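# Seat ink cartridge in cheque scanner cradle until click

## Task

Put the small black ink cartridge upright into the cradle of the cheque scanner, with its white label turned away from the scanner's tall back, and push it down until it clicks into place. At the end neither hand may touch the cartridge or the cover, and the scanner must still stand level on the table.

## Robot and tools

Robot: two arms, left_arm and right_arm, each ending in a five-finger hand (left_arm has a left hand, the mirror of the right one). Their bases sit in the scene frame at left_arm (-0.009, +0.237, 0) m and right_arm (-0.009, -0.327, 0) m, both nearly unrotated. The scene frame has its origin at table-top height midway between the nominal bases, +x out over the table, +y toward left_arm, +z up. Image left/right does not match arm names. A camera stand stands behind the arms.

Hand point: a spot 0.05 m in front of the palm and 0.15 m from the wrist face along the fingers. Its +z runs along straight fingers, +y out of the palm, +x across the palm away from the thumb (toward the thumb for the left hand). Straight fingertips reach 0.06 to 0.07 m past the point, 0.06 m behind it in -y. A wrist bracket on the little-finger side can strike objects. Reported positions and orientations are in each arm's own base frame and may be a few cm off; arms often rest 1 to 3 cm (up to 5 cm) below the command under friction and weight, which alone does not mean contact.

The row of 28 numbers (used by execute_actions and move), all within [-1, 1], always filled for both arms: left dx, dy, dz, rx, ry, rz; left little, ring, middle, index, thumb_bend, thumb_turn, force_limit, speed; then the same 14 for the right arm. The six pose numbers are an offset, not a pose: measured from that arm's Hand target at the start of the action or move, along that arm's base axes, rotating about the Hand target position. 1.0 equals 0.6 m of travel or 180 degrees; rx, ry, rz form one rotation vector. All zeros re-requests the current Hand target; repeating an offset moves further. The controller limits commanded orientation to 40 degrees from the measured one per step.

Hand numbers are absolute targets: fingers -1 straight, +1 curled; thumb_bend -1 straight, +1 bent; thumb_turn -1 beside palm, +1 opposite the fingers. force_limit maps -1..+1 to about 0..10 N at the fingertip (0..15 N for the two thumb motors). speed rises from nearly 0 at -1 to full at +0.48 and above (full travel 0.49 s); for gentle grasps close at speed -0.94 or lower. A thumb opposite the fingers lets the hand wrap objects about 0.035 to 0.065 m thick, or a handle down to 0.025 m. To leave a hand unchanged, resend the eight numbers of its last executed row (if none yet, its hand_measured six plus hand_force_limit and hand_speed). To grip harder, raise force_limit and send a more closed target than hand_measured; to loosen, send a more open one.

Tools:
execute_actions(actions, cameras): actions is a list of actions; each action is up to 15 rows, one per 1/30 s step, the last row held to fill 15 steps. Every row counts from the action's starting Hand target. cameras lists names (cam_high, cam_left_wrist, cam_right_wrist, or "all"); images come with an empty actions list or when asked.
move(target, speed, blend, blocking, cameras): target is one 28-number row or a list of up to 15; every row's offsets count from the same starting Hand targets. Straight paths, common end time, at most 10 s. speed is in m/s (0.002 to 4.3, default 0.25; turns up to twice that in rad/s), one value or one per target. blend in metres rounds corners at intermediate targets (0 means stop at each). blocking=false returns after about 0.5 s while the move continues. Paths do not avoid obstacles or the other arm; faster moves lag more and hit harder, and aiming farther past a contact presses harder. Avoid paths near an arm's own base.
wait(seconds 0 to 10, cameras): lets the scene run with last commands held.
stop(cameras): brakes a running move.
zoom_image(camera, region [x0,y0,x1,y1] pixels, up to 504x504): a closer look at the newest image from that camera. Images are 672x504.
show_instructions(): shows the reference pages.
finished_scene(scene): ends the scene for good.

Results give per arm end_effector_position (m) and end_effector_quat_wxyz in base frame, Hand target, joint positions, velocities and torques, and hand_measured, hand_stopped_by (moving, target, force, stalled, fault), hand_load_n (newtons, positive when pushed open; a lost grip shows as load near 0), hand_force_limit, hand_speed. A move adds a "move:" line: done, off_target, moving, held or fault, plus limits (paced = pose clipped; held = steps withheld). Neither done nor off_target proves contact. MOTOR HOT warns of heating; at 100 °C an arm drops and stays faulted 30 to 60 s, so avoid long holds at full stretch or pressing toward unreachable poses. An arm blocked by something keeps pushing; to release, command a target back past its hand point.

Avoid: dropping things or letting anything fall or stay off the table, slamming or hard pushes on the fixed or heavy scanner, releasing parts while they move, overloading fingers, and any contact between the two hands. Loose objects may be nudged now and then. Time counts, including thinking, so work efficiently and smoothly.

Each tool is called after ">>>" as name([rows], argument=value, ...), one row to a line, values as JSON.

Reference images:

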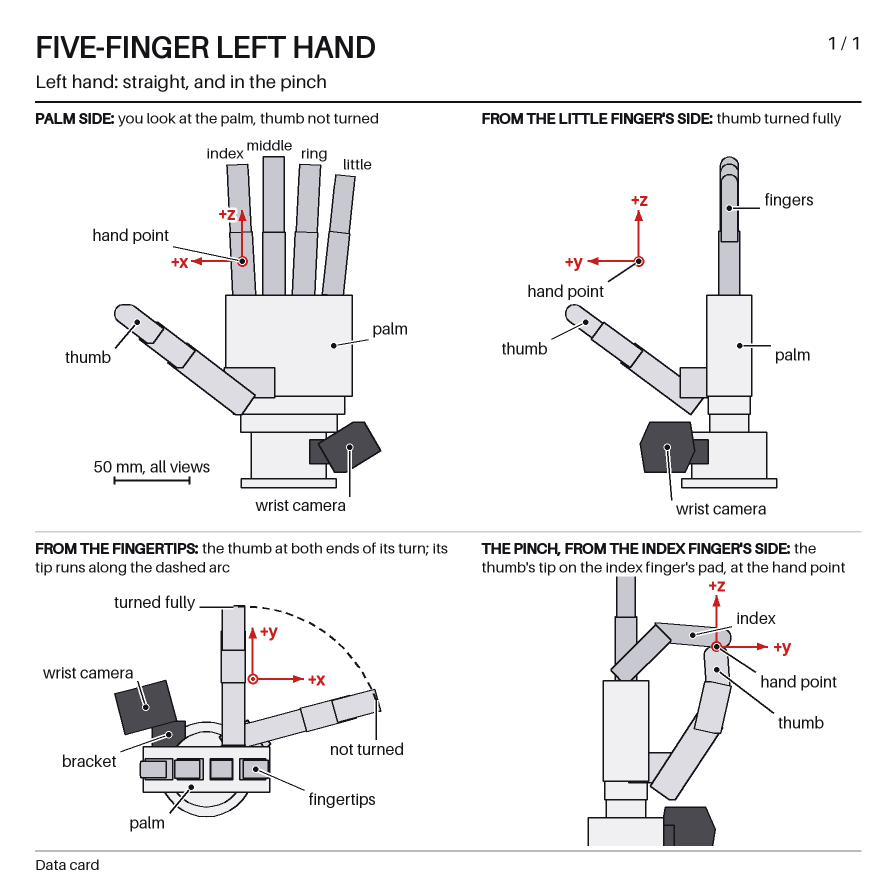

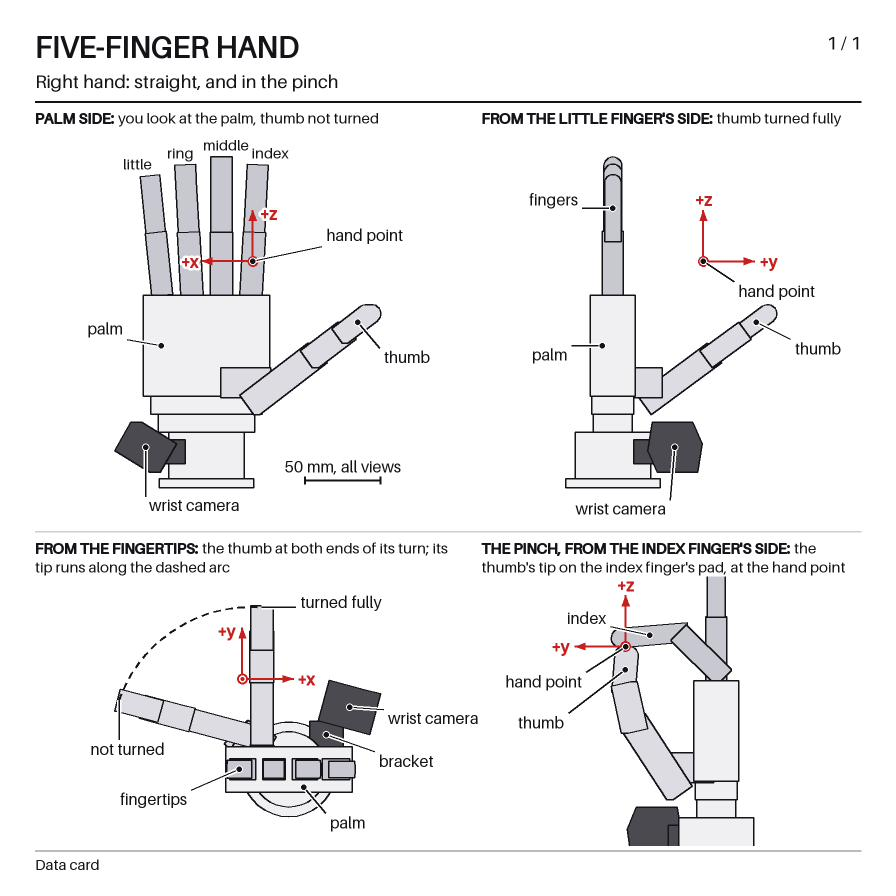

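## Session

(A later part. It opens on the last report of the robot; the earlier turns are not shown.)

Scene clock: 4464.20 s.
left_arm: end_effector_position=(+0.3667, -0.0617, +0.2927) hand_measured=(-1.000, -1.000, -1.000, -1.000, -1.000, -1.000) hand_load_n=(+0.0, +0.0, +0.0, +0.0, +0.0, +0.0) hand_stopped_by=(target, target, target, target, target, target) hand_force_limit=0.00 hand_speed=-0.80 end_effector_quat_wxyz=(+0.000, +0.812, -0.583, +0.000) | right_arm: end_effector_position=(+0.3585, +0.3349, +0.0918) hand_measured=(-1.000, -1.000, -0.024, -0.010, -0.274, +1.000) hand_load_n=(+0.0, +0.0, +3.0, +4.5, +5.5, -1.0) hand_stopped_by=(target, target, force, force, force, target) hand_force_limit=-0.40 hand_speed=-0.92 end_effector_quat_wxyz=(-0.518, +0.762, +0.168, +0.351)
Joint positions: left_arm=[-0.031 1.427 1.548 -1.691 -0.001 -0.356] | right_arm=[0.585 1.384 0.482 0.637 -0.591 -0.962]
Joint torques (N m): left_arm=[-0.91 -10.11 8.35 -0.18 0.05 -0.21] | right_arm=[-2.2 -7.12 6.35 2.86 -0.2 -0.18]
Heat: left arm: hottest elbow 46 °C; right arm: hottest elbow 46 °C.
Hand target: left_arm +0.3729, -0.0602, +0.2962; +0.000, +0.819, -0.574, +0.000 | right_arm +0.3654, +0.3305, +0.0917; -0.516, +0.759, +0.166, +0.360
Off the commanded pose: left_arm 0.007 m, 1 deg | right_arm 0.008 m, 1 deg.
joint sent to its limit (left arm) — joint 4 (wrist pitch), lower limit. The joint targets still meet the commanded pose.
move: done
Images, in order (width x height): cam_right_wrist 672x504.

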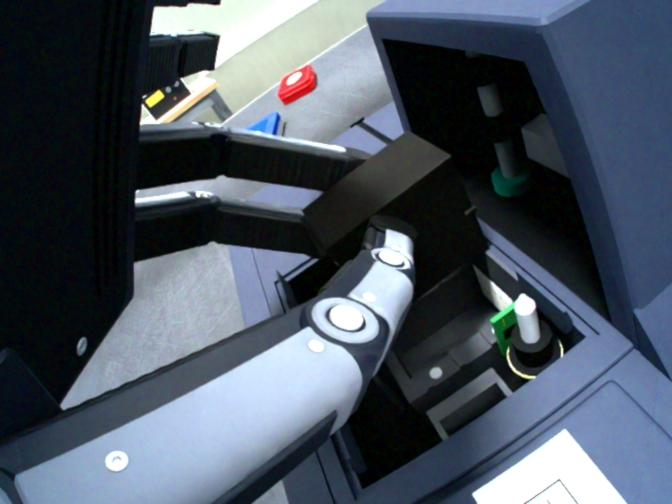

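>>> move([
  [0,0,0,0,0,0,-1,-1,-1,-1,-1,-1,0,-0.8,-0.0023,0.0042,0.08,0,0,0,-1,-1,0.2,0.2,-0.26,1,-0.4,-0.92],
  [0,0,0,0,0,0,-1,-1,-1,-1,-1,-1,0,-0.8,0.0022,-0.0012,0.006,0,0,0,-1,-1,0.2,0.2,-0.26,1,-0.4,-0.92],
], speed=[0.08,0.06], cameras=["cam_right_wrist"])

>>> zoom_image(camera="cam_right_wrist", region=[370, 210, 538, 336])

Scene clock: 4670.00 s.
left_arm: end_effector_position=(+0.3667, -0.0617, +0.2927) hand_measured=(-1.000, -1.000, -1.000, -1.000, -1.000, -1.000) hand_load_n=(+0.0, +0.0, +0.0, +0.0, +0.0, +0.0) hand_stopped_by=(target, target, target, target, target, target) hand_force_limit=0.00 hand_speed=-0.80 end_effector_quat_wxyz=(+0.000, +0.812, -0.583, +0.000) | right_arm: end_effector_position=(+0.3568, +0.3327, +0.0880) hand_measured=(-1.000, -1.000, -0.024, -0.010, -0.274, +1.000) hand_load_n=(+0.0, +0.0, +3.5, +4.5, +6.0, -0.5) hand_stopped_by=(target, target, force, force, force, target) hand_force_limit=-0.40 hand_speed=-0.92 end_effector_quat_wxyz=(-0.515, +0.767, +0.165, +0.344)
Joint positions: left_arm=[-0.031 1.427 1.548 -1.691 -0.001 -0.356] | right_arm=[0.582 1.381 0.482 0.616 -0.594 -0.963]
Joint torques (N m): left_arm=[-0.79 -9.64 8.5 -0.12 0.03 -0.22] | right_arm=[-2.2 -7.53 6.76 3.03 -0.23 -0.23]
Heat: left arm: hottest elbow 46 °C; right arm: hottest elbow 39 °C.
Hand target: left_arm +0.3729, -0.0602, +0.2962; +0.000, +0.819, -0.574, +0.000 | right_arm +0.3667, +0.3298, +0.0953; -0.516, +0.759, +0.166, +0.360
Off the commanded pose: left_arm 0.007 m, 1 deg | right_arm 0.013 m, 2 deg.
joint sent to its limit (left arm) — joint 4 (wrist pitch), lower limit. The joint targets still meet the commanded pose.
move: off_target (right_arm)
Images, in order (width x height): cam_right_wrist 672x504.

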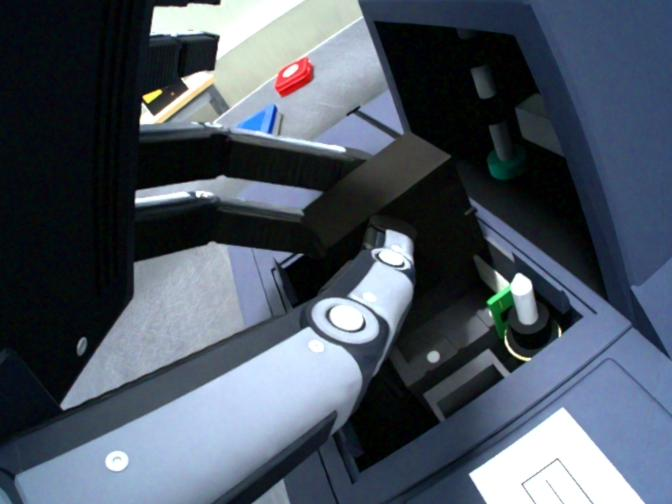

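Scaled by 3.000 from the camera's 672x504 image, which has a finer 960x720 frame.

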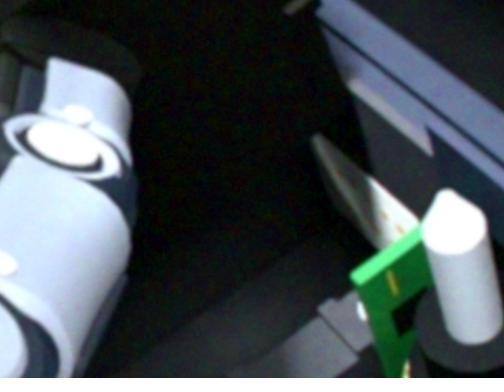

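>>> move(target=[0,0,0,0,0,0,-1,-1,-1,-1,-1,-1,0,-0.8,0.0,0.0,-0.0167,0,0,0,-1,-1,0.2,0.2,-0.26,1,-0.4,-0.92], speed=0.05, cameras=["cam_right_wrist"])

>>> zoom_image(camera="cam_right_wrist", region=[370, 190, 538, 316])

Scene clock: 4683.43 s.
left_arm: end_effector_position=(+0.3667, -0.0617, +0.2927) hand_measured=(-1.000, -1.000, -1.000, -1.000, -1.000, -1.000) hand_load_n=(+0.0, +0.0, +0.0, +0.0, +0.0, +0.0) hand_stopped_by=(target, target, target, target, target, target) hand_force_limit=0.00 hand_speed=-0.80 end_effector_quat_wxyz=(+0.000, +0.812, -0.583, +0.000) | right_arm: end_effector_position=(+0.3572, +0.3334, +0.0804) hand_measured=(-1.000, -1.000, -0.024, -0.010, -0.274, +1.000) hand_load_n=(+0.0, +0.0, +3.0, +4.5, +6.0, +0.0) hand_stopped_by=(target, target, force, force, force, target) hand_force_limit=-0.40 hand_speed=-0.92 end_effector_quat_wxyz=(-0.517, +0.765, +0.167, +0.345)
Joint positions: left_arm=[-0.031 1.427 1.548 -1.691 -0.001 -0.356] | right_arm=[0.582 1.412 0.475 0.659 -0.596 -0.963]
Joint torques (N m): left_arm=[-1.2 -9.99 8.75 -0.25 0.1 -0.22] | right_arm=[-2.37 -7.36 6.39 2.97 -0.13 -0.2]
Heat: left arm: hottest elbow 46 °C; right arm: hottest elbow 39 °C.
Hand target: left_arm +0.3729, -0.0602, +0.2962; +0.000, +0.819, -0.574, +0.000 | right_arm +0.3667, +0.3298, +0.0854; -0.516, +0.759, +0.166, +0.360
Off the commanded pose: left_arm 0.007 m, 1 deg | right_arm 0.011 m, 2 deg.
joint sent to its limit (left arm) — joint 4 (wrist pitch), lower limit. The joint targets still meet the commanded pose.
move: off_target (right_arm)
Images, in order (width x height): cam_right_wrist 672x504.

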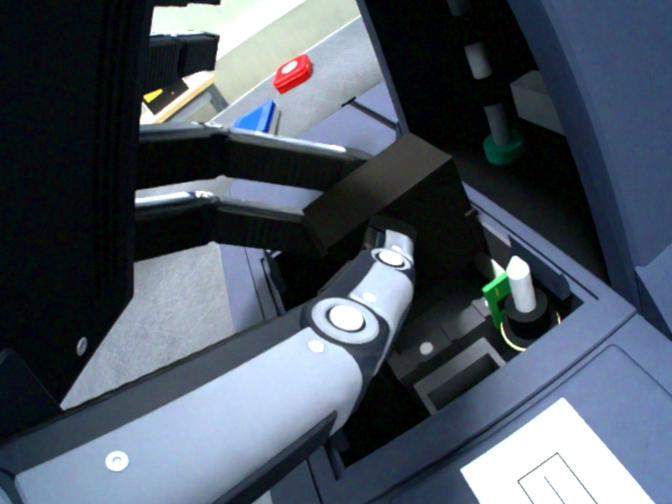

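Scaled by 3.000 from the camera's 672x504 image, which has a finer 960x720 frame.

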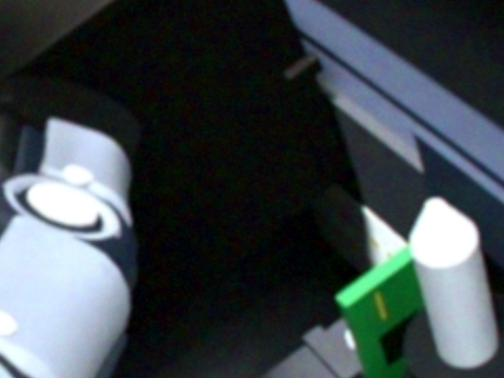

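>>> move(target=[0,0,0,0,0,0,-1,-1,-1,-1,-1,-1,0,-0.8,0.0003,0.0,-0.0145,0,0,0,-1,-1,0.2,0.2,-0.26,1,-0.4,-0.92], speed=0.05, cameras=["cam_right_wrist"])

>>> zoom_image(camera="cam_right_wrist", region=[370, 190, 538, 316])

Scene clock: 4692.13 s.
left_arm: end_effector_position=(+0.3667, -0.0617, +0.2927) hand_measured=(-1.000, -1.000, -1.000, -1.000, -1.000, -1.000) hand_load_n=(+0.0, +0.0, +0.0, +0.0, +0.0, +0.0) hand_stopped_by=(target, target, target, target, target, target) hand_force_limit=0.00 hand_speed=-0.80 end_effector_quat_wxyz=(+0.000, +0.812, -0.583, +0.000) | right_arm: end_effector_position=(+0.3579, +0.3342, +0.0754) hand_measured=(-1.000, -1.000, -0.024, -0.010, -0.274, +1.000) hand_load_n=(+0.0, +0.0, +3.0, +4.5, +5.0, -0.5) hand_stopped_by=(target, target, force, force, force, target) hand_force_limit=-0.40 hand_speed=-0.92 end_effector_quat_wxyz=(-0.518, +0.763, +0.168, +0.348)
Joint positions: left_arm=[-0.031 1.427 1.548 -1.691 -0.001 -0.356] | right_arm=[0.582 1.437 0.469 0.699 -0.598 -0.963]
Joint torques (N m): left_arm=[-1.79 -10.29 8.36 -0.08 -0.04 -0.18] | right_arm=[-2.26 -7.12 6.15 2.93 -0.09 -0.21]
Heat: left arm: hottest elbow 46 °C; right arm: hottest elbow 39 °C.
Hand target: left_arm +0.3729, -0.0602, +0.2962; +0.000, +0.819, -0.574, +0.000 | right_arm +0.3668, +0.3298, +0.0766; -0.516, +0.759, +0.166, +0.360
Off the commanded pose: left_arm 0.007 m, 1 deg | right_arm 0.010 m, 1 deg.
joint sent to its limit (left arm) — joint 4 (wrist pitch), lower limit. The joint targets still meet the commanded pose.
move: done
Images, in order (width x height): cam_right_wrist 672x504.

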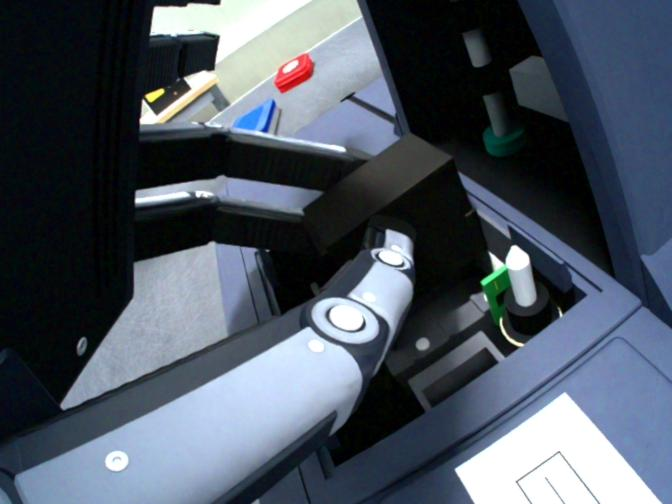

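Scaled by 3.000 from the camera's 672x504 image, which has a finer 960x720 frame.

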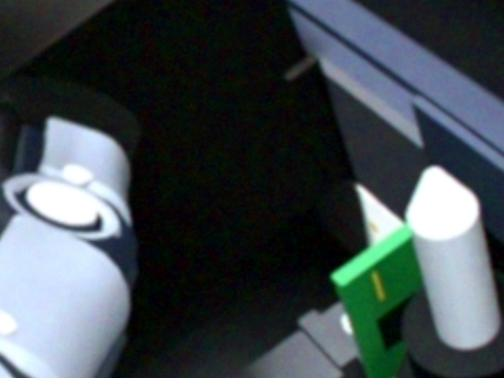

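>>> move(target=[0,0,0,0,0,0,-1,-1,-1,-1,-1,-1,0,-0.8,0.0,0.0,0.0,0,0,0,-1,-1,0.25,0.25,-0.22,1,0.1,-0.94], speed=0.05, cameras=["cam_right_wrist"])

>>> zoom_image(camera="cam_right_wrist", region=[290, 100, 542, 289])

Scene clock: 4725.33 s.
left_arm: end_effector_position=(+0.3667, -0.0617, +0.2927) hand_measured=(-1.000, -1.000, -1.000, -1.000, -1.000, -1.000) hand_load_n=(+0.0, +0.0, +0.5, +0.0, +0.0, +0.0) hand_stopped_by=(target, target, target, target, target, target) hand_force_limit=0.00 hand_speed=-0.80 end_effector_quat_wxyz=(+0.000, +0.812, -0.583, +0.000) | right_arm: end_effector_position=(+0.3579, +0.3342, +0.0754) hand_measured=(-1.000, -1.000, -0.016, -0.006, -0.272, +1.000) hand_load_n=(+0.0, -0.5, +8.0, +6.0, +8.5, +0.5) hand_stopped_by=(target, target, force, force, force, target) hand_force_limit=0.10 hand_speed=-0.94 end_effector_quat_wxyz=(-0.518, +0.763, +0.168, +0.348)
Joint positions: left_arm=[-0.031 1.427 1.548 -1.691 -0.001 -0.356] | right_arm=[0.582 1.437 0.469 0.699 -0.598 -0.963]
Joint torques (N m): left_arm=[-0.5 -9.93 8.23 -0.25 0.05 -0.24] | right_arm=[-2.43 -7.12 6.19 2.92 -0.07 -0.21]
Heat: left arm: hottest elbow 46 °C; right arm: hottest elbow 40 °C.
Hand target: left_arm +0.3729, -0.0602, +0.2962; +0.000, +0.819, -0.574, +0.000 | right_arm +0.3669, +0.3298, +0.0766; -0.516, +0.759, +0.166, +0.360
Off the commanded pose: left_arm 0.007 m, 1 deg | right_arm 0.010 m, 1 deg.
joint sent to its limit (left arm) — joint 4 (wrist pitch), lower limit. The joint targets still meet the commanded pose.
move: done
Images, in order (width x height): cam_right_wrist 672x504.

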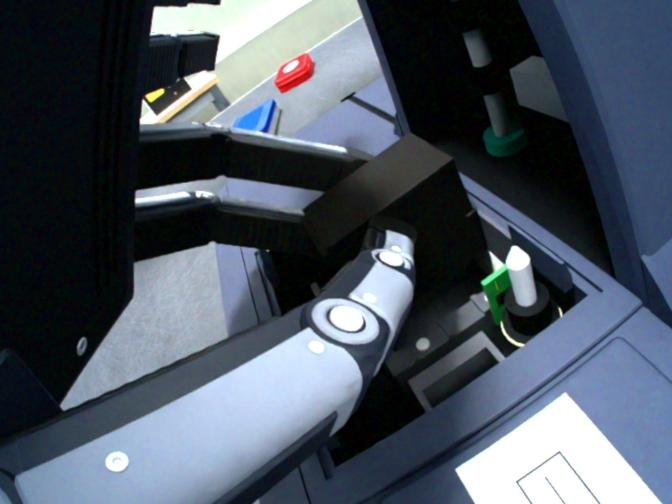

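Scaled by 2.000 from the camera's 672x504 image, which has a finer 960x720 frame.

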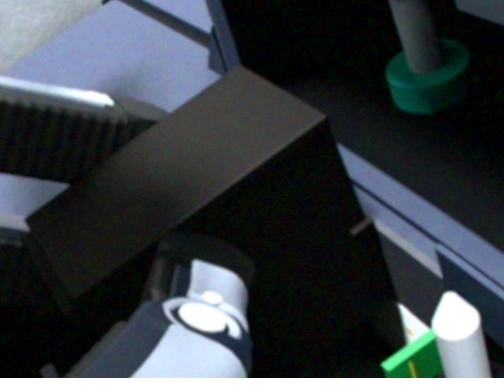

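>>> move(target=[0,0,0,0,0,0,-1,-1,-1,-1,-1,-1,0,-0.8,-0.001,-0.0005,-0.0135,0,0,0,-1,-1,0.25,0.25,-0.22,1,0.1,-0.94], speed=0.04, cameras=[])

Scene clock: 4732.50 s.
left_arm: end_effector_position=(+0.3667, -0.0617, +0.2927) hand_measured=(-1.000, -1.000, -1.000, -1.000, -1.000, -1.000) hand_load_n=(+0.0, +0.0, +0.0, +0.0, +0.0, +0.0) hand_stopped_by=(target, target, target, target, target, target) hand_force_limit=0.00 hand_speed=-0.80 end_effector_quat_wxyz=(+0.000, +0.812, -0.583, +0.000) | right_arm: end_effector_position=(+0.3581, +0.3351, +0.0747) hand_measured=(-1.000, -1.000, -0.016, -0.006, -0.272, +1.000) hand_load_n=(+0.0, +0.0, +9.0, +5.5, +7.0, -0.5) hand_stopped_by=(target, target, force, force, force, target) hand_force_limit=0.10 hand_speed=-0.94 end_effector_quat_wxyz=(-0.522, +0.757, +0.172, +0.354)
Joint positions: left_arm=[-0.031 1.427 1.548 -1.691 -0.001 -0.356] | right_arm=[0.582 1.452 0.461 0.741 -0.601 -0.963]
Joint torques (N m): left_arm=[-1.61 -10.46 8.66 -0.25 -0.03 -0.23] | right_arm=[-2.37 -6.36 6.01 2.67 0.08 -0.2]
Heat: left arm: hottest elbow 46 °C; right arm: hottest elbow 40 °C.
Hand target: left_arm +0.3729, -0.0602, +0.2962; +0.000, +0.819, -0.574, +0.000 | right_arm +0.3663, +0.3295, +0.0685; -0.516, +0.759, +0.166, +0.360
Off the commanded pose: left_arm 0.007 m, 1 deg | right_arm 0.012 m, 1 deg.
joint sent to its limit (left arm) — joint 4 (wrist pitch), lower limit. The joint targets still meet the commanded pose.
move: off_target (right_arm)
No camera images: "cameras" was empty.

>>> wait(seconds=0, cameras=["cam_left_wrist", "cam_right_wrist"])

>>> zoom_image(camera="cam_left_wrist", region=[270, 240, 410, 345])

Scene clock: 4789.00 s.
left_arm: end_effector_position=(+0.3667, -0.0617, +0.2927) hand_measured=(-1.000, -1.000, -1.000, -1.000, -1.000, -1.000) hand_load_n=(+0.0, +0.0, +0.0, +0.0, +0.0, +0.0) hand_stopped_by=(target, target, target, target, target, target) hand_force_limit=0.00 hand_speed=-0.80 end_effector_quat_wxyz=(+0.000, +0.812, -0.583, +0.000) | right_arm: end_effector_position=(+0.3581, +0.3351, +0.0747) hand_measured=(-1.000, -1.000, -0.016, -0.006, -0.272, +1.000) hand_load_n=(+0.0, +0.0, +9.0, +5.5, +7.0, -0.5) hand_stopped_by=(target, target, force, force, force, target) hand_force_limit=0.10 hand_speed=-0.94 end_effector_quat_wxyz=(-0.522, +0.757, +0.172, +0.354)
Joint positions: left_arm=[-0.031 1.427 1.548 -1.691 -0.001 -0.356] | right_arm=[0.582 1.452 0.461 0.741 -0.601 -0.963]
Joint torques (N m): left_arm=[-1.26 -9.88 8.58 -0.36 0.04 -0.25] | right_arm=[-2.14 -6.01 6.05 2.69 0.1 -0.2]
Heat: left arm: hottest elbow 46 °C; right arm: hottest elbow 38 °C.
Hand target: left_arm +0.3729, -0.0602, +0.2962; +0.000, +0.819, -0.574, +0.000 | right_arm +0.3663, +0.3295, +0.0685; -0.516, +0.759, +0.166, +0.360
Off the commanded pose: left_arm 0.007 m, 1 deg | right_arm 0.012 m, 1 deg.
Images, in order (width x height): cam_left_wrist 672x504, cam_right_wrist 672x504.

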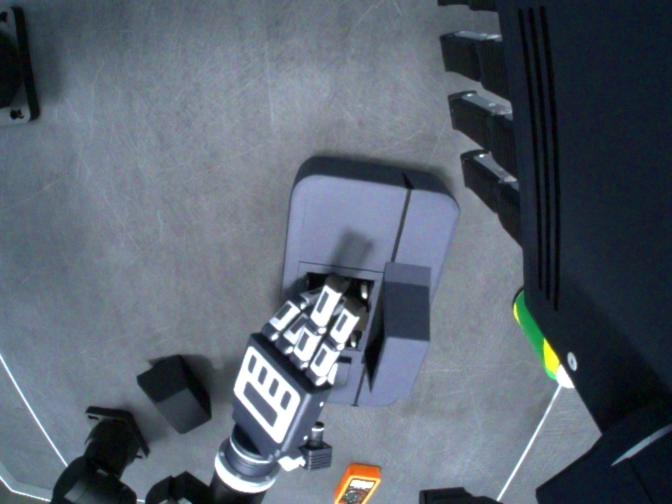

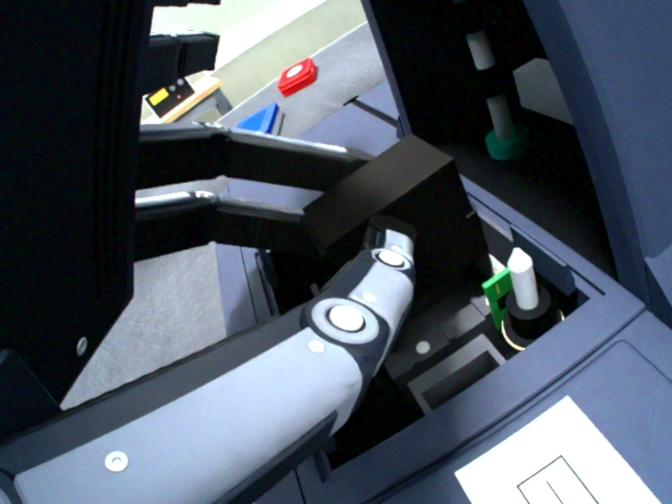

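Scaled by 3.600 from the camera's 672x504 image, which has a finer 960x720 frame.

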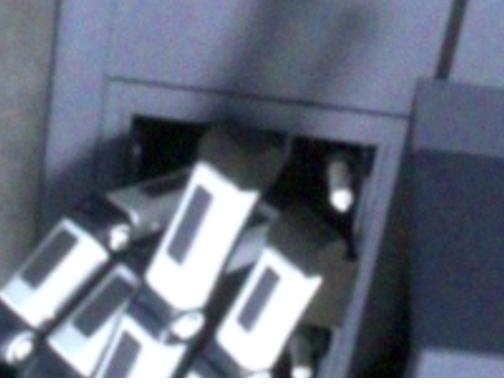

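>>> move(target=[0,0,0,0,0,0,-1,-1,-1,-1,-1,-1,0,-0.8,0.0,0.0,0.02,0,-0.025,0,-1,-1,0.25,0.25,-0.22,1,0.1,-0.94], speed=0.05, cameras=["cam_right_wrist"])

>>> zoom_image(camera="cam_right_wrist", region=[370, 190, 538, 316])

Scene clock: 4862.80 s.
left_arm: end_effector_position=(+0.3667, -0.0617, +0.2927) hand_measured=(-1.000, -1.000, -1.000, -1.000, -1.000, -1.000) hand_load_n=(+0.0, +0.0, +0.0, +0.0, +0.0, -0.5) hand_stopped_by=(target, target, target, target, target, target) hand_force_limit=0.00 hand_speed=-0.80 end_effector_quat_wxyz=(+0.000, +0.812, -0.583, +0.000) | right_arm: end_effector_position=(+0.3575, +0.3318, +0.0746) hand_measured=(-1.000, -1.000, -0.016, -0.006, -0.272, +1.000) hand_load_n=(+0.0, +0.5, +7.5, +6.5, +9.5, +2.0) hand_stopped_by=(target, target, force, force, force, target) hand_force_limit=0.10 hand_speed=-0.94 end_effector_quat_wxyz=(-0.518, +0.752, +0.177, +0.366)
Joint positions: left_arm=[-0.031 1.427 1.548 -1.691 -0.001 -0.356] | right_arm=[0.582 1.452 0.445 0.771 -0.593 -0.981]
Joint torques (N m): left_arm=[-1.14 -10.75 8.44 -0.13 0.04 -0.21] | right_arm=[-1.26 -7.82 5.89 2.78 0.72 -0.44]
Heat: left arm: hottest elbow 46 °C; right arm: hottest elbow 37 °C.
Hand target: left_arm +0.3729, -0.0602, +0.2962; +0.000, +0.819, -0.574, +0.000 | right_arm +0.3663, +0.3295, +0.0805; -0.509, +0.745, +0.186, +0.389
Off the commanded pose: left_arm 0.007 m, 1 deg | right_arm 0.011 m, 3 deg.
joint sent to its limit (left arm) — joint 4 (wrist pitch), lower limit. The joint targets still meet the commanded pose.
move: off_target (right_arm)
Images, in order (width x height): cam_right_wrist 672x504.

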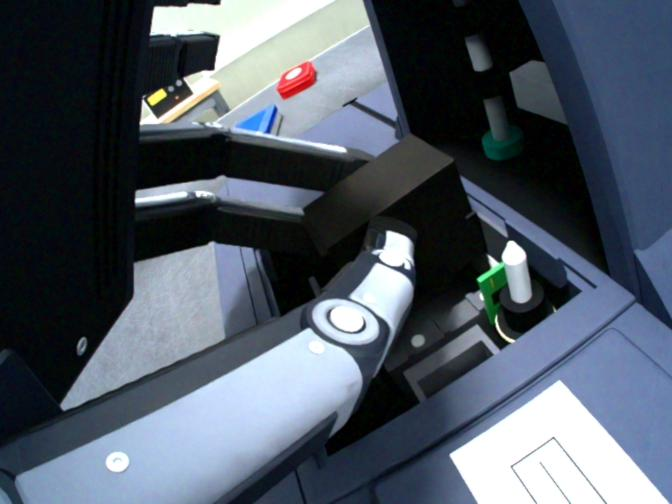

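Scaled by 3.000 from the camera's 672x504 image, which has a finer 960x720 frame.

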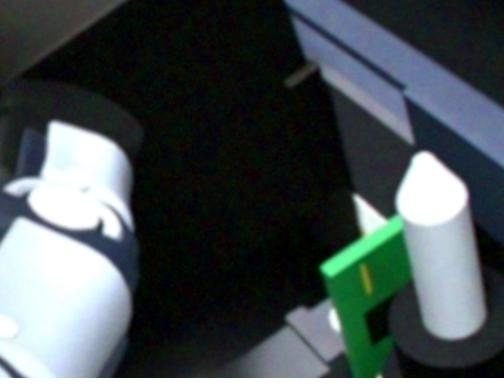

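>>> move(target=[0,0,0,0,0,0,-1,-1,-1,-1,-1,-1,0,-0.8,0.0,0.006,-0.012,0,0,0,-1,-1,0.25,0.25,-0.22,1,0.1,-0.94], speed=0.05, cameras=["cam_right_wrist"])

>>> zoom_image(camera="cam_right_wrist", region=[370, 190, 538, 316])

Scene clock: 4875.03 s.
left_arm: end_effector_position=(+0.3667, -0.0617, +0.2927) hand_measured=(-1.000, -1.000, -1.000, -1.000, -1.000, -1.000) hand_load_n=(+0.0, +0.0, +0.0, +0.0, +0.0, +0.0) hand_stopped_by=(target, target, target, target, target, target) hand_force_limit=0.00 hand_speed=-0.80 end_effector_quat_wxyz=(+0.000, +0.812, -0.583, +0.000) | right_arm: end_effector_position=(+0.3578, +0.3323, +0.0742) hand_measured=(-1.000, -1.000, -0.016, -0.006, -0.272, +1.000) hand_load_n=(+0.0, -0.5, +9.0, +6.0, +6.5, +0.5) hand_stopped_by=(target, target, force, force, force, target) hand_force_limit=0.10 hand_speed=-0.94 end_effector_quat_wxyz=(-0.519, +0.748, +0.178, +0.373)
Joint positions: left_arm=[-0.031 1.427 1.548 -1.691 -0.001 -0.356] | right_arm=[0.585 1.463 0.438 0.804 -0.585 -0.981]
Joint torques (N m): left_arm=[-1.03 -9.29 8.4 -0.08 0.08 -0.25] | right_arm=[-0.85 -6.36 6.27 2.82 0.76 -0.46]
Heat: left arm: hottest elbow 46 °C; right arm: hottest elbow 37 °C.
Hand target: left_arm +0.3729, -0.0602, +0.2962; +0.000, +0.819, -0.574, +0.000 | right_arm +0.3663, +0.3332, +0.0734; -0.509, +0.745, +0.186, +0.389
Off the commanded pose: left_arm 0.007 m, 1 deg | right_arm 0.009 m, 2 deg.
joint sent to its limit (left arm) — joint 4 (wrist pitch), lower limit. The joint targets still meet the commanded pose.
move: done
Images, in order (width x height): cam_right_wrist 672x504.

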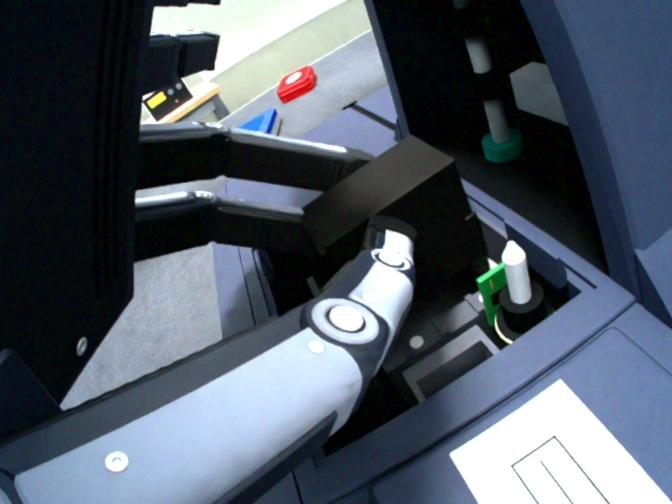

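Scaled by 3.000 from the camera's 672x504 image, which has a finer 960x720 frame.

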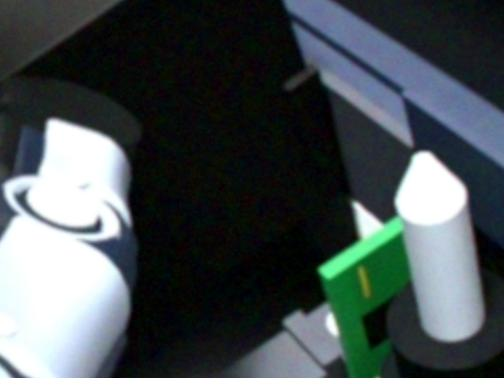

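>>> move([
  [0,0,0,0,0,0,-1,-1,-1,-1,-1,-1,0,-0.8,-0.0072,0.003,0.1277,0,0.025,0,-1,-1,0.25,0.25,-0.22,1,0.1,-0.94],
  [0,0,0,0,0,0,-1,-1,-1,-1,-1,-1,0,-0.8,-0.0042,-0.0183,0.061,0,0.025,0,-1,-1,0.25,0.25,-0.22,1,0.1,-0.94],
], speed=[0.08,0.06], cameras=["cam_right_wrist", "cam_left_wrist"])

>>> zoom_image(camera="cam_right_wrist", region=[370, 210, 538, 336])

Scene clock: 5109.83 s.
left_arm: end_effector_position=(+0.3667, -0.0617, +0.2927) hand_measured=(-1.000, -1.000, -1.000, -1.000, -1.000, -1.000) hand_load_n=(+0.0, +0.0, +0.0, +0.0, +0.0, +0.0) hand_stopped_by=(target, target, target, target, target, target) hand_force_limit=0.00 hand_speed=-0.80 end_effector_quat_wxyz=(+0.000, +0.812, -0.583, +0.000) | right_arm: end_effector_position=(+0.3551, +0.3247, +0.1034) hand_measured=(-1.000, -1.000, -0.016, -0.006, -0.272, +1.000) hand_load_n=(+0.0, +0.0, +8.0, +5.0, +10.0, +0.5) hand_stopped_by=(target, target, force, force, force, target) hand_force_limit=0.10 hand_speed=-0.94 end_effector_quat_wxyz=(-0.515, +0.766, +0.166, +0.346)
Joint positions: left_arm=[-0.031 1.427 1.548 -1.691 -0.001 -0.356] | right_arm=[0.565 1.316 0.481 0.551 -0.608 -0.969]
Joint torques (N m): left_arm=[-1.32 -10.29 8.66 -0.2 0.01 -0.18] | right_arm=[-2.2 -7 7.05 2.91 -0.27 -0.17]
Heat: left arm: hottest elbow 46 °C; right arm: hottest elbow 37 °C.
Hand target: left_arm +0.3729, -0.0602, +0.2962; +0.000, +0.819, -0.574, +0.000 | right_arm +0.3637, +0.3222, +0.1100; -0.516, +0.759, +0.166, +0.360
Off the commanded pose: left_arm 0.007 m, 1 deg | right_arm 0.011 m, 2 deg.
joint sent to its limit (left arm) — joint 4 (wrist pitch), lower limit. The joint targets still meet the commanded pose.
move: off_target (right_arm)
Images, in order (width x height): cam_left_wrist 672x504, cam_right_wrist 672x504.

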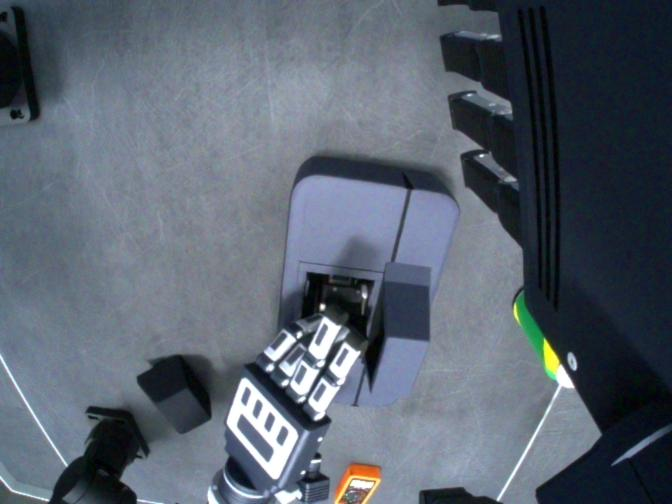

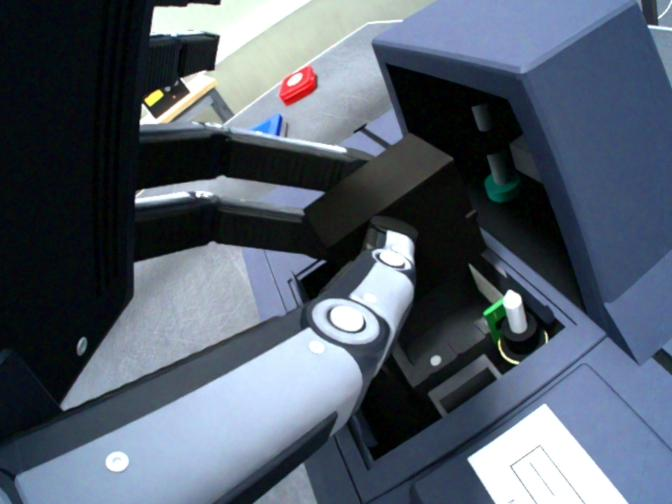

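Scaled by 3.000 from the camera's 672x504 image, which has a finer 960x720 frame.

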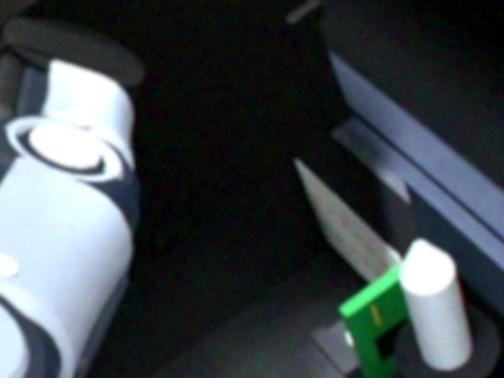

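>>> move(target=[0,0,0,0,0,0,-1,-1,-1,-1,-1,-1,0,-0.8,-0.0003,0.0008,-0.0333,0,0,0,-1,-1,0.25,0.25,-0.22,1,0.1,-0.94], speed=0.06, cameras=["cam_right_wrist"])

>>> zoom_image(camera="cam_right_wrist", region=[370, 210, 538, 336])

Scene clock: 5138.20 s.
left_arm: end_effector_position=(+0.3667, -0.0617, +0.2927) hand_measured=(-1.000, -1.000, -1.000, -1.000, -1.000, -1.000) hand_load_n=(+0.0, +0.0, +0.0, +0.0, +0.0, +0.0) hand_stopped_by=(target, target, target, target, target, target) hand_force_limit=0.00 hand_speed=-0.80 end_effector_quat_wxyz=(+0.000, +0.812, -0.583, +0.000) | right_arm: end_effector_position=(+0.3557, +0.3251, +0.0839) hand_measured=(-1.000, -1.000, -0.016, -0.006, -0.272, +1.000) hand_load_n=(+0.0, +0.0, +8.0, +5.0, +9.5, +0.5) hand_stopped_by=(target, target, force, force, force, target) hand_force_limit=0.10 hand_speed=-0.94 end_effector_quat_wxyz=(-0.515, +0.766, +0.166, +0.347)
Joint positions: left_arm=[-0.031 1.427 1.548 -1.691 -0.001 -0.356] | right_arm=[0.565 1.383 0.463 0.638 -0.608 -0.969]
Joint torques (N m): left_arm=[-1.49 -10.58 8.58 -0.25 -0.01 -0.17] | right_arm=[-2.02 -7.3 6.53 2.97 -0.23 -0.19]
Heat: left arm: hottest elbow 46 °C; right arm: hottest elbow 39 °C.
Hand target: left_arm +0.3729, -0.0602, +0.2962; +0.000, +0.819, -0.574, +0.000 | right_arm +0.3636, +0.3227, +0.0901; -0.516, +0.759, +0.166, +0.360
Off the commanded pose: left_arm 0.007 m, 1 deg | right_arm 0.010 m, 2 deg.
joint sent to its limit (left arm) — joint 4 (wrist pitch), lower limit. The joint targets still meet the commanded pose.
move: done
Images, in order (width x height): cam_right_wrist 672x504.

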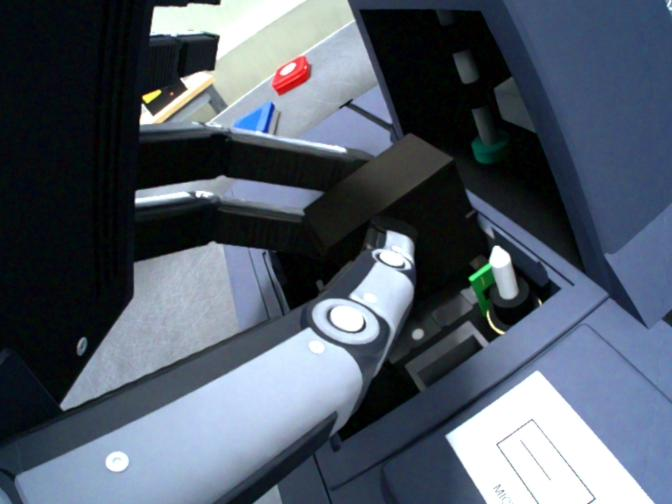

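Scaled by 3.000 from the camera's 672x504 image, which has a finer 960x720 frame.

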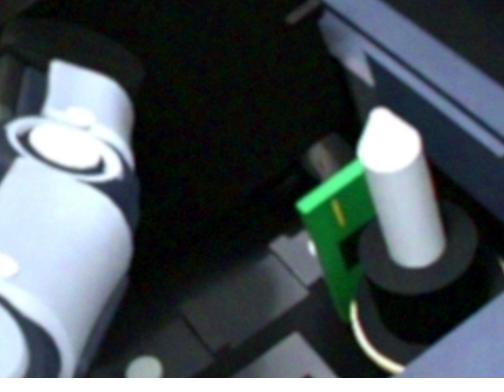

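>>> move(target=[0,0,0,0,0,0,-1,-1,-1,-1,-1,-1,0,-0.8,-0.001,0.0,-0.0167,0,0,0,-1,-1,0.25,0.25,-0.22,1,0.1,-0.94], speed=0.05, cameras=["cam_right_wrist"])

>>> zoom_image(camera="cam_right_wrist", region=[370, 210, 538, 336])

Scene clock: 5173.10 s.
left_arm: end_effector_position=(+0.3667, -0.0617, +0.2927) hand_measured=(-1.000, -1.000, -1.000, -1.000, -1.000, -1.000) hand_load_n=(-0.5, +0.0, +0.0, +0.0, +0.0, +0.0) hand_stopped_by=(target, target, target, target, target, target) hand_force_limit=0.00 hand_speed=-0.80 end_effector_quat_wxyz=(+0.000, +0.812, -0.583, +0.000) | right_arm: end_effector_position=(+0.3556, +0.3252, +0.0755) hand_measured=(-1.000, -1.000, -0.016, -0.006, -0.272, +1.000) hand_load_n=(+0.0, +0.0, +8.0, +5.5, +10.0, +0.5) hand_stopped_by=(target, target, force, force, force, target) hand_force_limit=0.10 hand_speed=-0.94 end_effector_quat_wxyz=(-0.516, +0.765, +0.166, +0.348)
Joint positions: left_arm=[-0.031 1.427 1.548 -1.691 -0.001 -0.356] | right_arm=[0.565 1.414 0.453 0.682 -0.608 -0.969]
Joint torques (N m): left_arm=[-1.55 -9.52 8.51 -0.18 0.05 -0.19] | right_arm=[-2.08 -7.36 6.17 2.92 -0.16 -0.18]
Heat: left arm: hottest elbow 46 °C; right arm: hottest elbow 39 °C.
Hand target: left_arm +0.3729, -0.0602, +0.2962; +0.000, +0.819, -0.574, +0.000 | right_arm +0.3630, +0.3226, +0.0800; -0.516, +0.759, +0.166, +0.360
Off the commanded pose: left_arm 0.007 m, 1 deg | right_arm 0.009 m, 2 deg.
joint sent to its limit (left arm) — joint 4 (wrist pitch), lower limit. The joint targets still meet the commanded pose.
move: done
Images, in order (width x height): cam_right_wrist 672x504.

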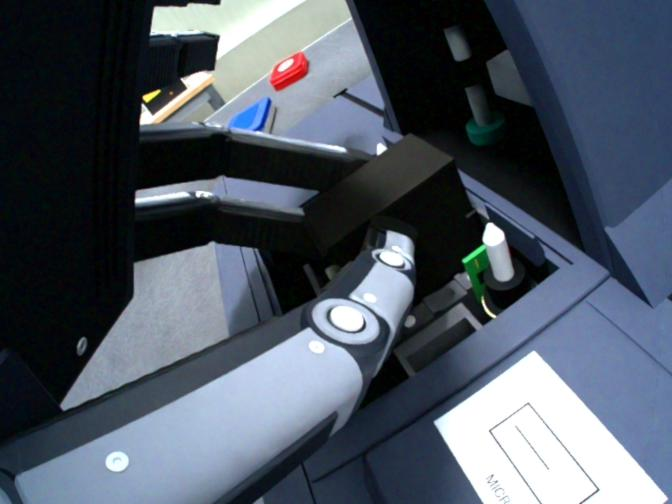

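Scaled by 3.000 from the camera's 672x504 image, which has a finer 960x720 frame.

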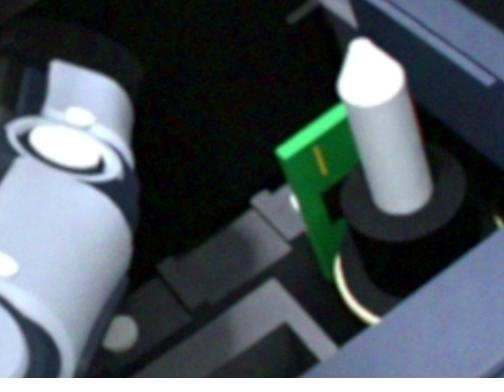

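>>> move(target=[0,0,0,0,0,0,-1,-1,-1,-1,-1,-1,0,-0.8,0,0.0,-0.0083,0,0,0,-1,-1,0.25,0.25,-0.22,1,0.1,-0.94], speed=0.04, cameras=["cam_right_wrist"])

>>> zoom_image(camera="cam_right_wrist", region=[370, 210, 538, 336])

Scene clock: 5181.30 s.
left_arm: end_effector_position=(+0.3667, -0.0617, +0.2927) hand_measured=(-1.000, -1.000, -1.000, -1.000, -1.000, -1.000) hand_load_n=(+0.0, +0.5, +0.0, +0.0, +0.0, +0.0) hand_stopped_by=(target, target, target, target, target, target) hand_force_limit=0.00 hand_speed=-0.80 end_effector_quat_wxyz=(+0.000, +0.812, -0.583, +0.000) | right_arm: end_effector_position=(+0.3562, +0.3256, +0.0720) hand_measured=(-1.000, -1.000, -0.016, -0.006, -0.272, +1.000) hand_load_n=(+0.0, +0.0, +8.0, +5.0, +9.5, +0.5) hand_stopped_by=(target, target, force, force, force, target) hand_force_limit=0.10 hand_speed=-0.94 end_effector_quat_wxyz=(-0.516, +0.764, +0.167, +0.349)
Joint positions: left_arm=[-0.031 1.427 1.548 -1.691 -0.001 -0.356] | right_arm=[0.565 1.431 0.451 0.705 -0.608 -0.969]
Joint torques (N m): left_arm=[-1.2 -9.58 8.53 -0.31 0 -0.17] | right_arm=[-1.85 -7.24 5.94 2.92 -0.13 -0.19]
Heat: left arm: hottest elbow 46 °C; right arm: hottest elbow 39 °C.
Hand target: left_arm +0.3729, -0.0602, +0.2962; +0.000, +0.819, -0.574, +0.000 | right_arm +0.3631, +0.3227, +0.0751; -0.516, +0.759, +0.166, +0.360
Off the commanded pose: left_arm 0.007 m, 1 deg | right_arm 0.008 m, 1 deg.
joint sent to its limit (left arm) — joint 4 (wrist pitch), lower limit. The joint targets still meet the commanded pose.
move: done
Images, in order (width x height): cam_right_wrist 672x504.

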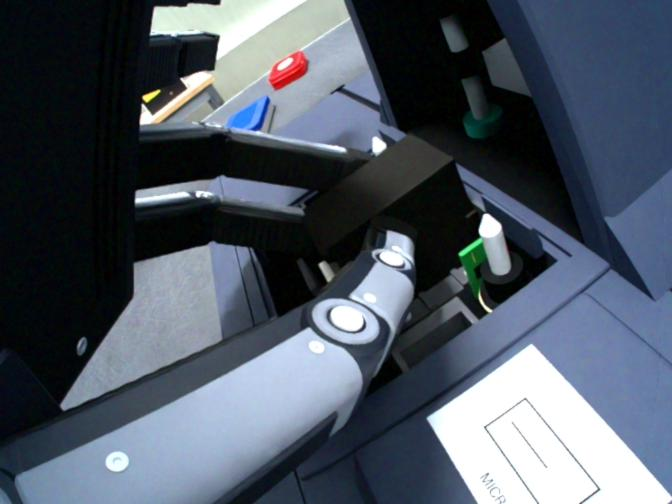

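Scaled by 3.000 from the camera's 672x504 image, which has a finer 960x720 frame.

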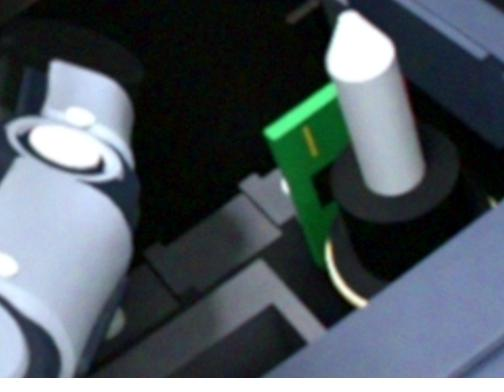

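>>> move(target=[0,0,0,0,0,0,-1,-1,-1,-1,-1,-1,0,-0.8,-0.001,-0.0003,-0.0117,0,0,0,-1,-1,0.25,0.25,-0.22,1,0.1,-0.94], speed=0.04, cameras=["cam_right_wrist"])

>>> zoom_image(camera="cam_right_wrist", region=[290, 110, 542, 299])

Scene clock: 5188.00 s.
left_arm: end_effector_position=(+0.3667, -0.0617, +0.2927) hand_measured=(-1.000, -1.000, -1.000, -1.000, -1.000, -1.000) hand_load_n=(+0.0, +0.0, +0.0, +0.0, +0.0, +0.0) hand_stopped_by=(target, target, target, target, target, target) hand_force_limit=0.00 hand_speed=-0.80 end_effector_quat_wxyz=(+0.000, +0.812, -0.583, +0.000) | right_arm: end_effector_position=(+0.3563, +0.3257, +0.0688) hand_measured=(-1.000, -1.000, -0.016, -0.006, -0.272, +1.000) hand_load_n=(+0.0, +0.0, +8.0, +5.0, +9.5, +1.0) hand_stopped_by=(target, target, force, force, force, target) hand_force_limit=0.10 hand_speed=-0.94 end_effector_quat_wxyz=(-0.518, +0.761, +0.168, +0.352)
Joint positions: left_arm=[-0.031 1.427 1.548 -1.691 -0.001 -0.356] | right_arm=[0.565 1.448 0.444 0.739 -0.608 -0.969]
Joint torques (N m): left_arm=[-1.49 -9.64 8.69 -0.35 0.04 -0.23] | right_arm=[-2.08 -6.89 5.89 2.8 -0.13 -0.19]
Heat: left arm: hottest elbow 46 °C; right arm: hottest elbow 38 °C.
Hand target: left_arm +0.3729, -0.0602, +0.2962; +0.000, +0.819, -0.574, +0.000 | right_arm +0.3624, +0.3225, +0.0680; -0.516, +0.759, +0.166, +0.360
Off the commanded pose: left_arm 0.007 m, 1 deg | right_arm 0.007 m, 1 deg.
joint sent to its limit (left arm) — joint 4 (wrist pitch), lower limit. The joint targets still meet the commanded pose.
move: done
Images, in order (width x height): cam_right_wrist 672x504.

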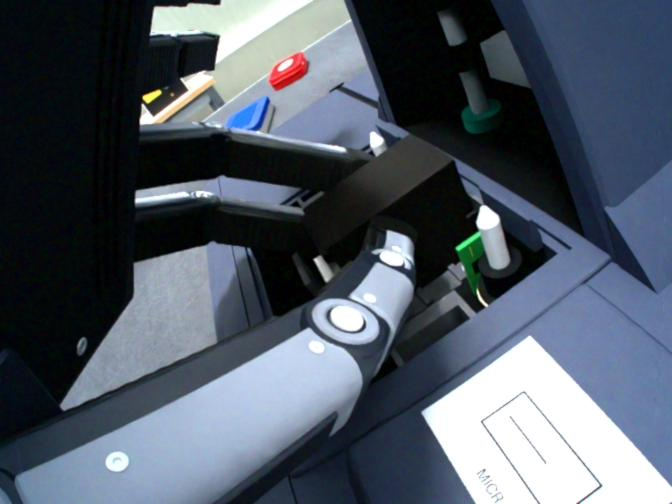

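Scaled by 2.000 from the camera's 672x504 image, which has a finer 960x720 frame.

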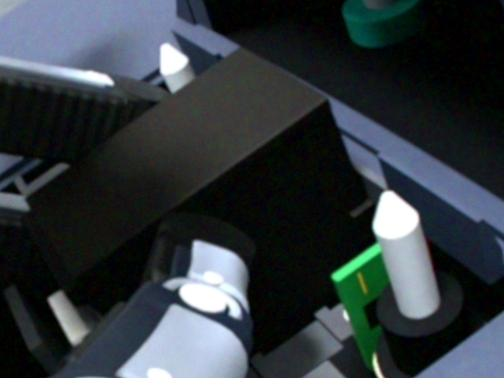

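>>> move(target=[0,0,0,0,0,0,-1,-1,-1,-1,-1,-1,0,-0.8,-0.001,0.0,-0.0117,0,0,0,-1,-1,0.25,0.25,-0.22,1,0.1,-0.94], speed=0.04, cameras=["cam_right_wrist"])

>>> zoom_image(camera="cam_right_wrist", region=[290, 110, 542, 299])

Scene clock: 5198.33 s.
left_arm: end_effector_position=(+0.3667, -0.0617, +0.2927) hand_measured=(-1.000, -1.000, -1.000, -1.000, -1.000, -1.000) hand_load_n=(+0.0, +0.5, +0.0, +0.0, +0.0, +0.0) hand_stopped_by=(target, target, target, target, target, target) hand_force_limit=0.00 hand_speed=-0.80 end_effector_quat_wxyz=(+0.000, +0.812, -0.583, +0.000) | right_arm: end_effector_position=(+0.3563, +0.3262, +0.0679) hand_measured=(-1.000, -1.000, -0.016, -0.006, -0.272, +1.000) hand_load_n=(+0.0, +0.0, +8.0, +5.5, +8.5, +1.0) hand_stopped_by=(target, target, force, force, force, target) hand_force_limit=0.10 hand_speed=-0.94 end_effector_quat_wxyz=(-0.521, +0.757, +0.168, +0.357)
Joint positions: left_arm=[-0.031 1.427 1.548 -1.691 -0.001 -0.356] | right_arm=[0.565 1.462 0.437 0.777 -0.609 -0.963]
Joint torques (N m): left_arm=[-1.2 -10.7 8.55 -0.25 -0.08 -0.27] | right_arm=[-1.67 -6.01 5.75 2.59 -0.06 -0.25]
Heat: left arm: hottest elbow 46 °C; right arm: hottest elbow 38 °C.
Hand target: left_arm +0.3729, -0.0602, +0.2962; +0.000, +0.819, -0.574, +0.000 | right_arm +0.3617, +0.3225, +0.0609; -0.516, +0.759, +0.166, +0.360
Off the commanded pose: left_arm 0.007 m, 1 deg | right_arm 0.010 m, 1 deg.
joint sent to its limit (left arm) — joint 4 (wrist pitch), lower limit. The joint targets still meet the commanded pose.
move: done
Images, in order (width x height): cam_right_wrist 672x504.

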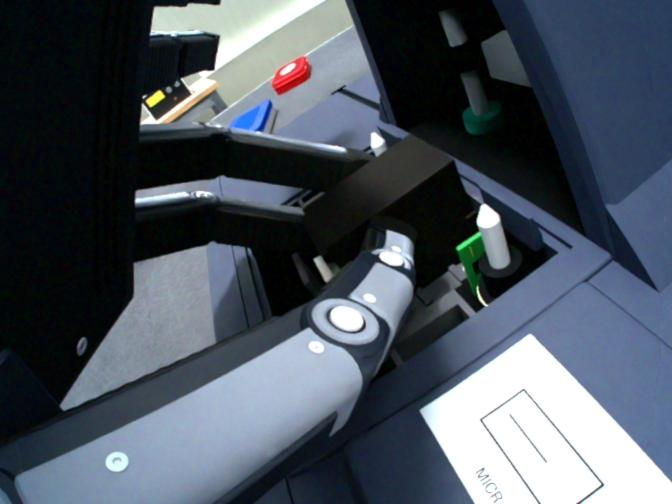

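Scaled by 2.000 from the camera's 672x504 image, which has a finer 960x720 frame.

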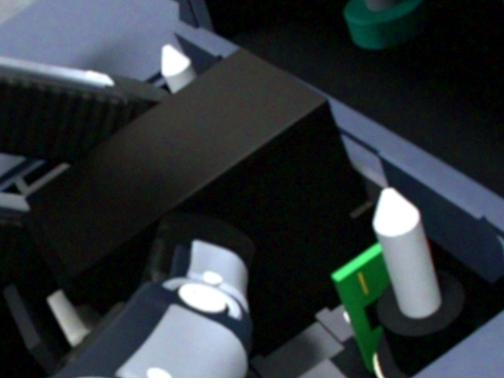

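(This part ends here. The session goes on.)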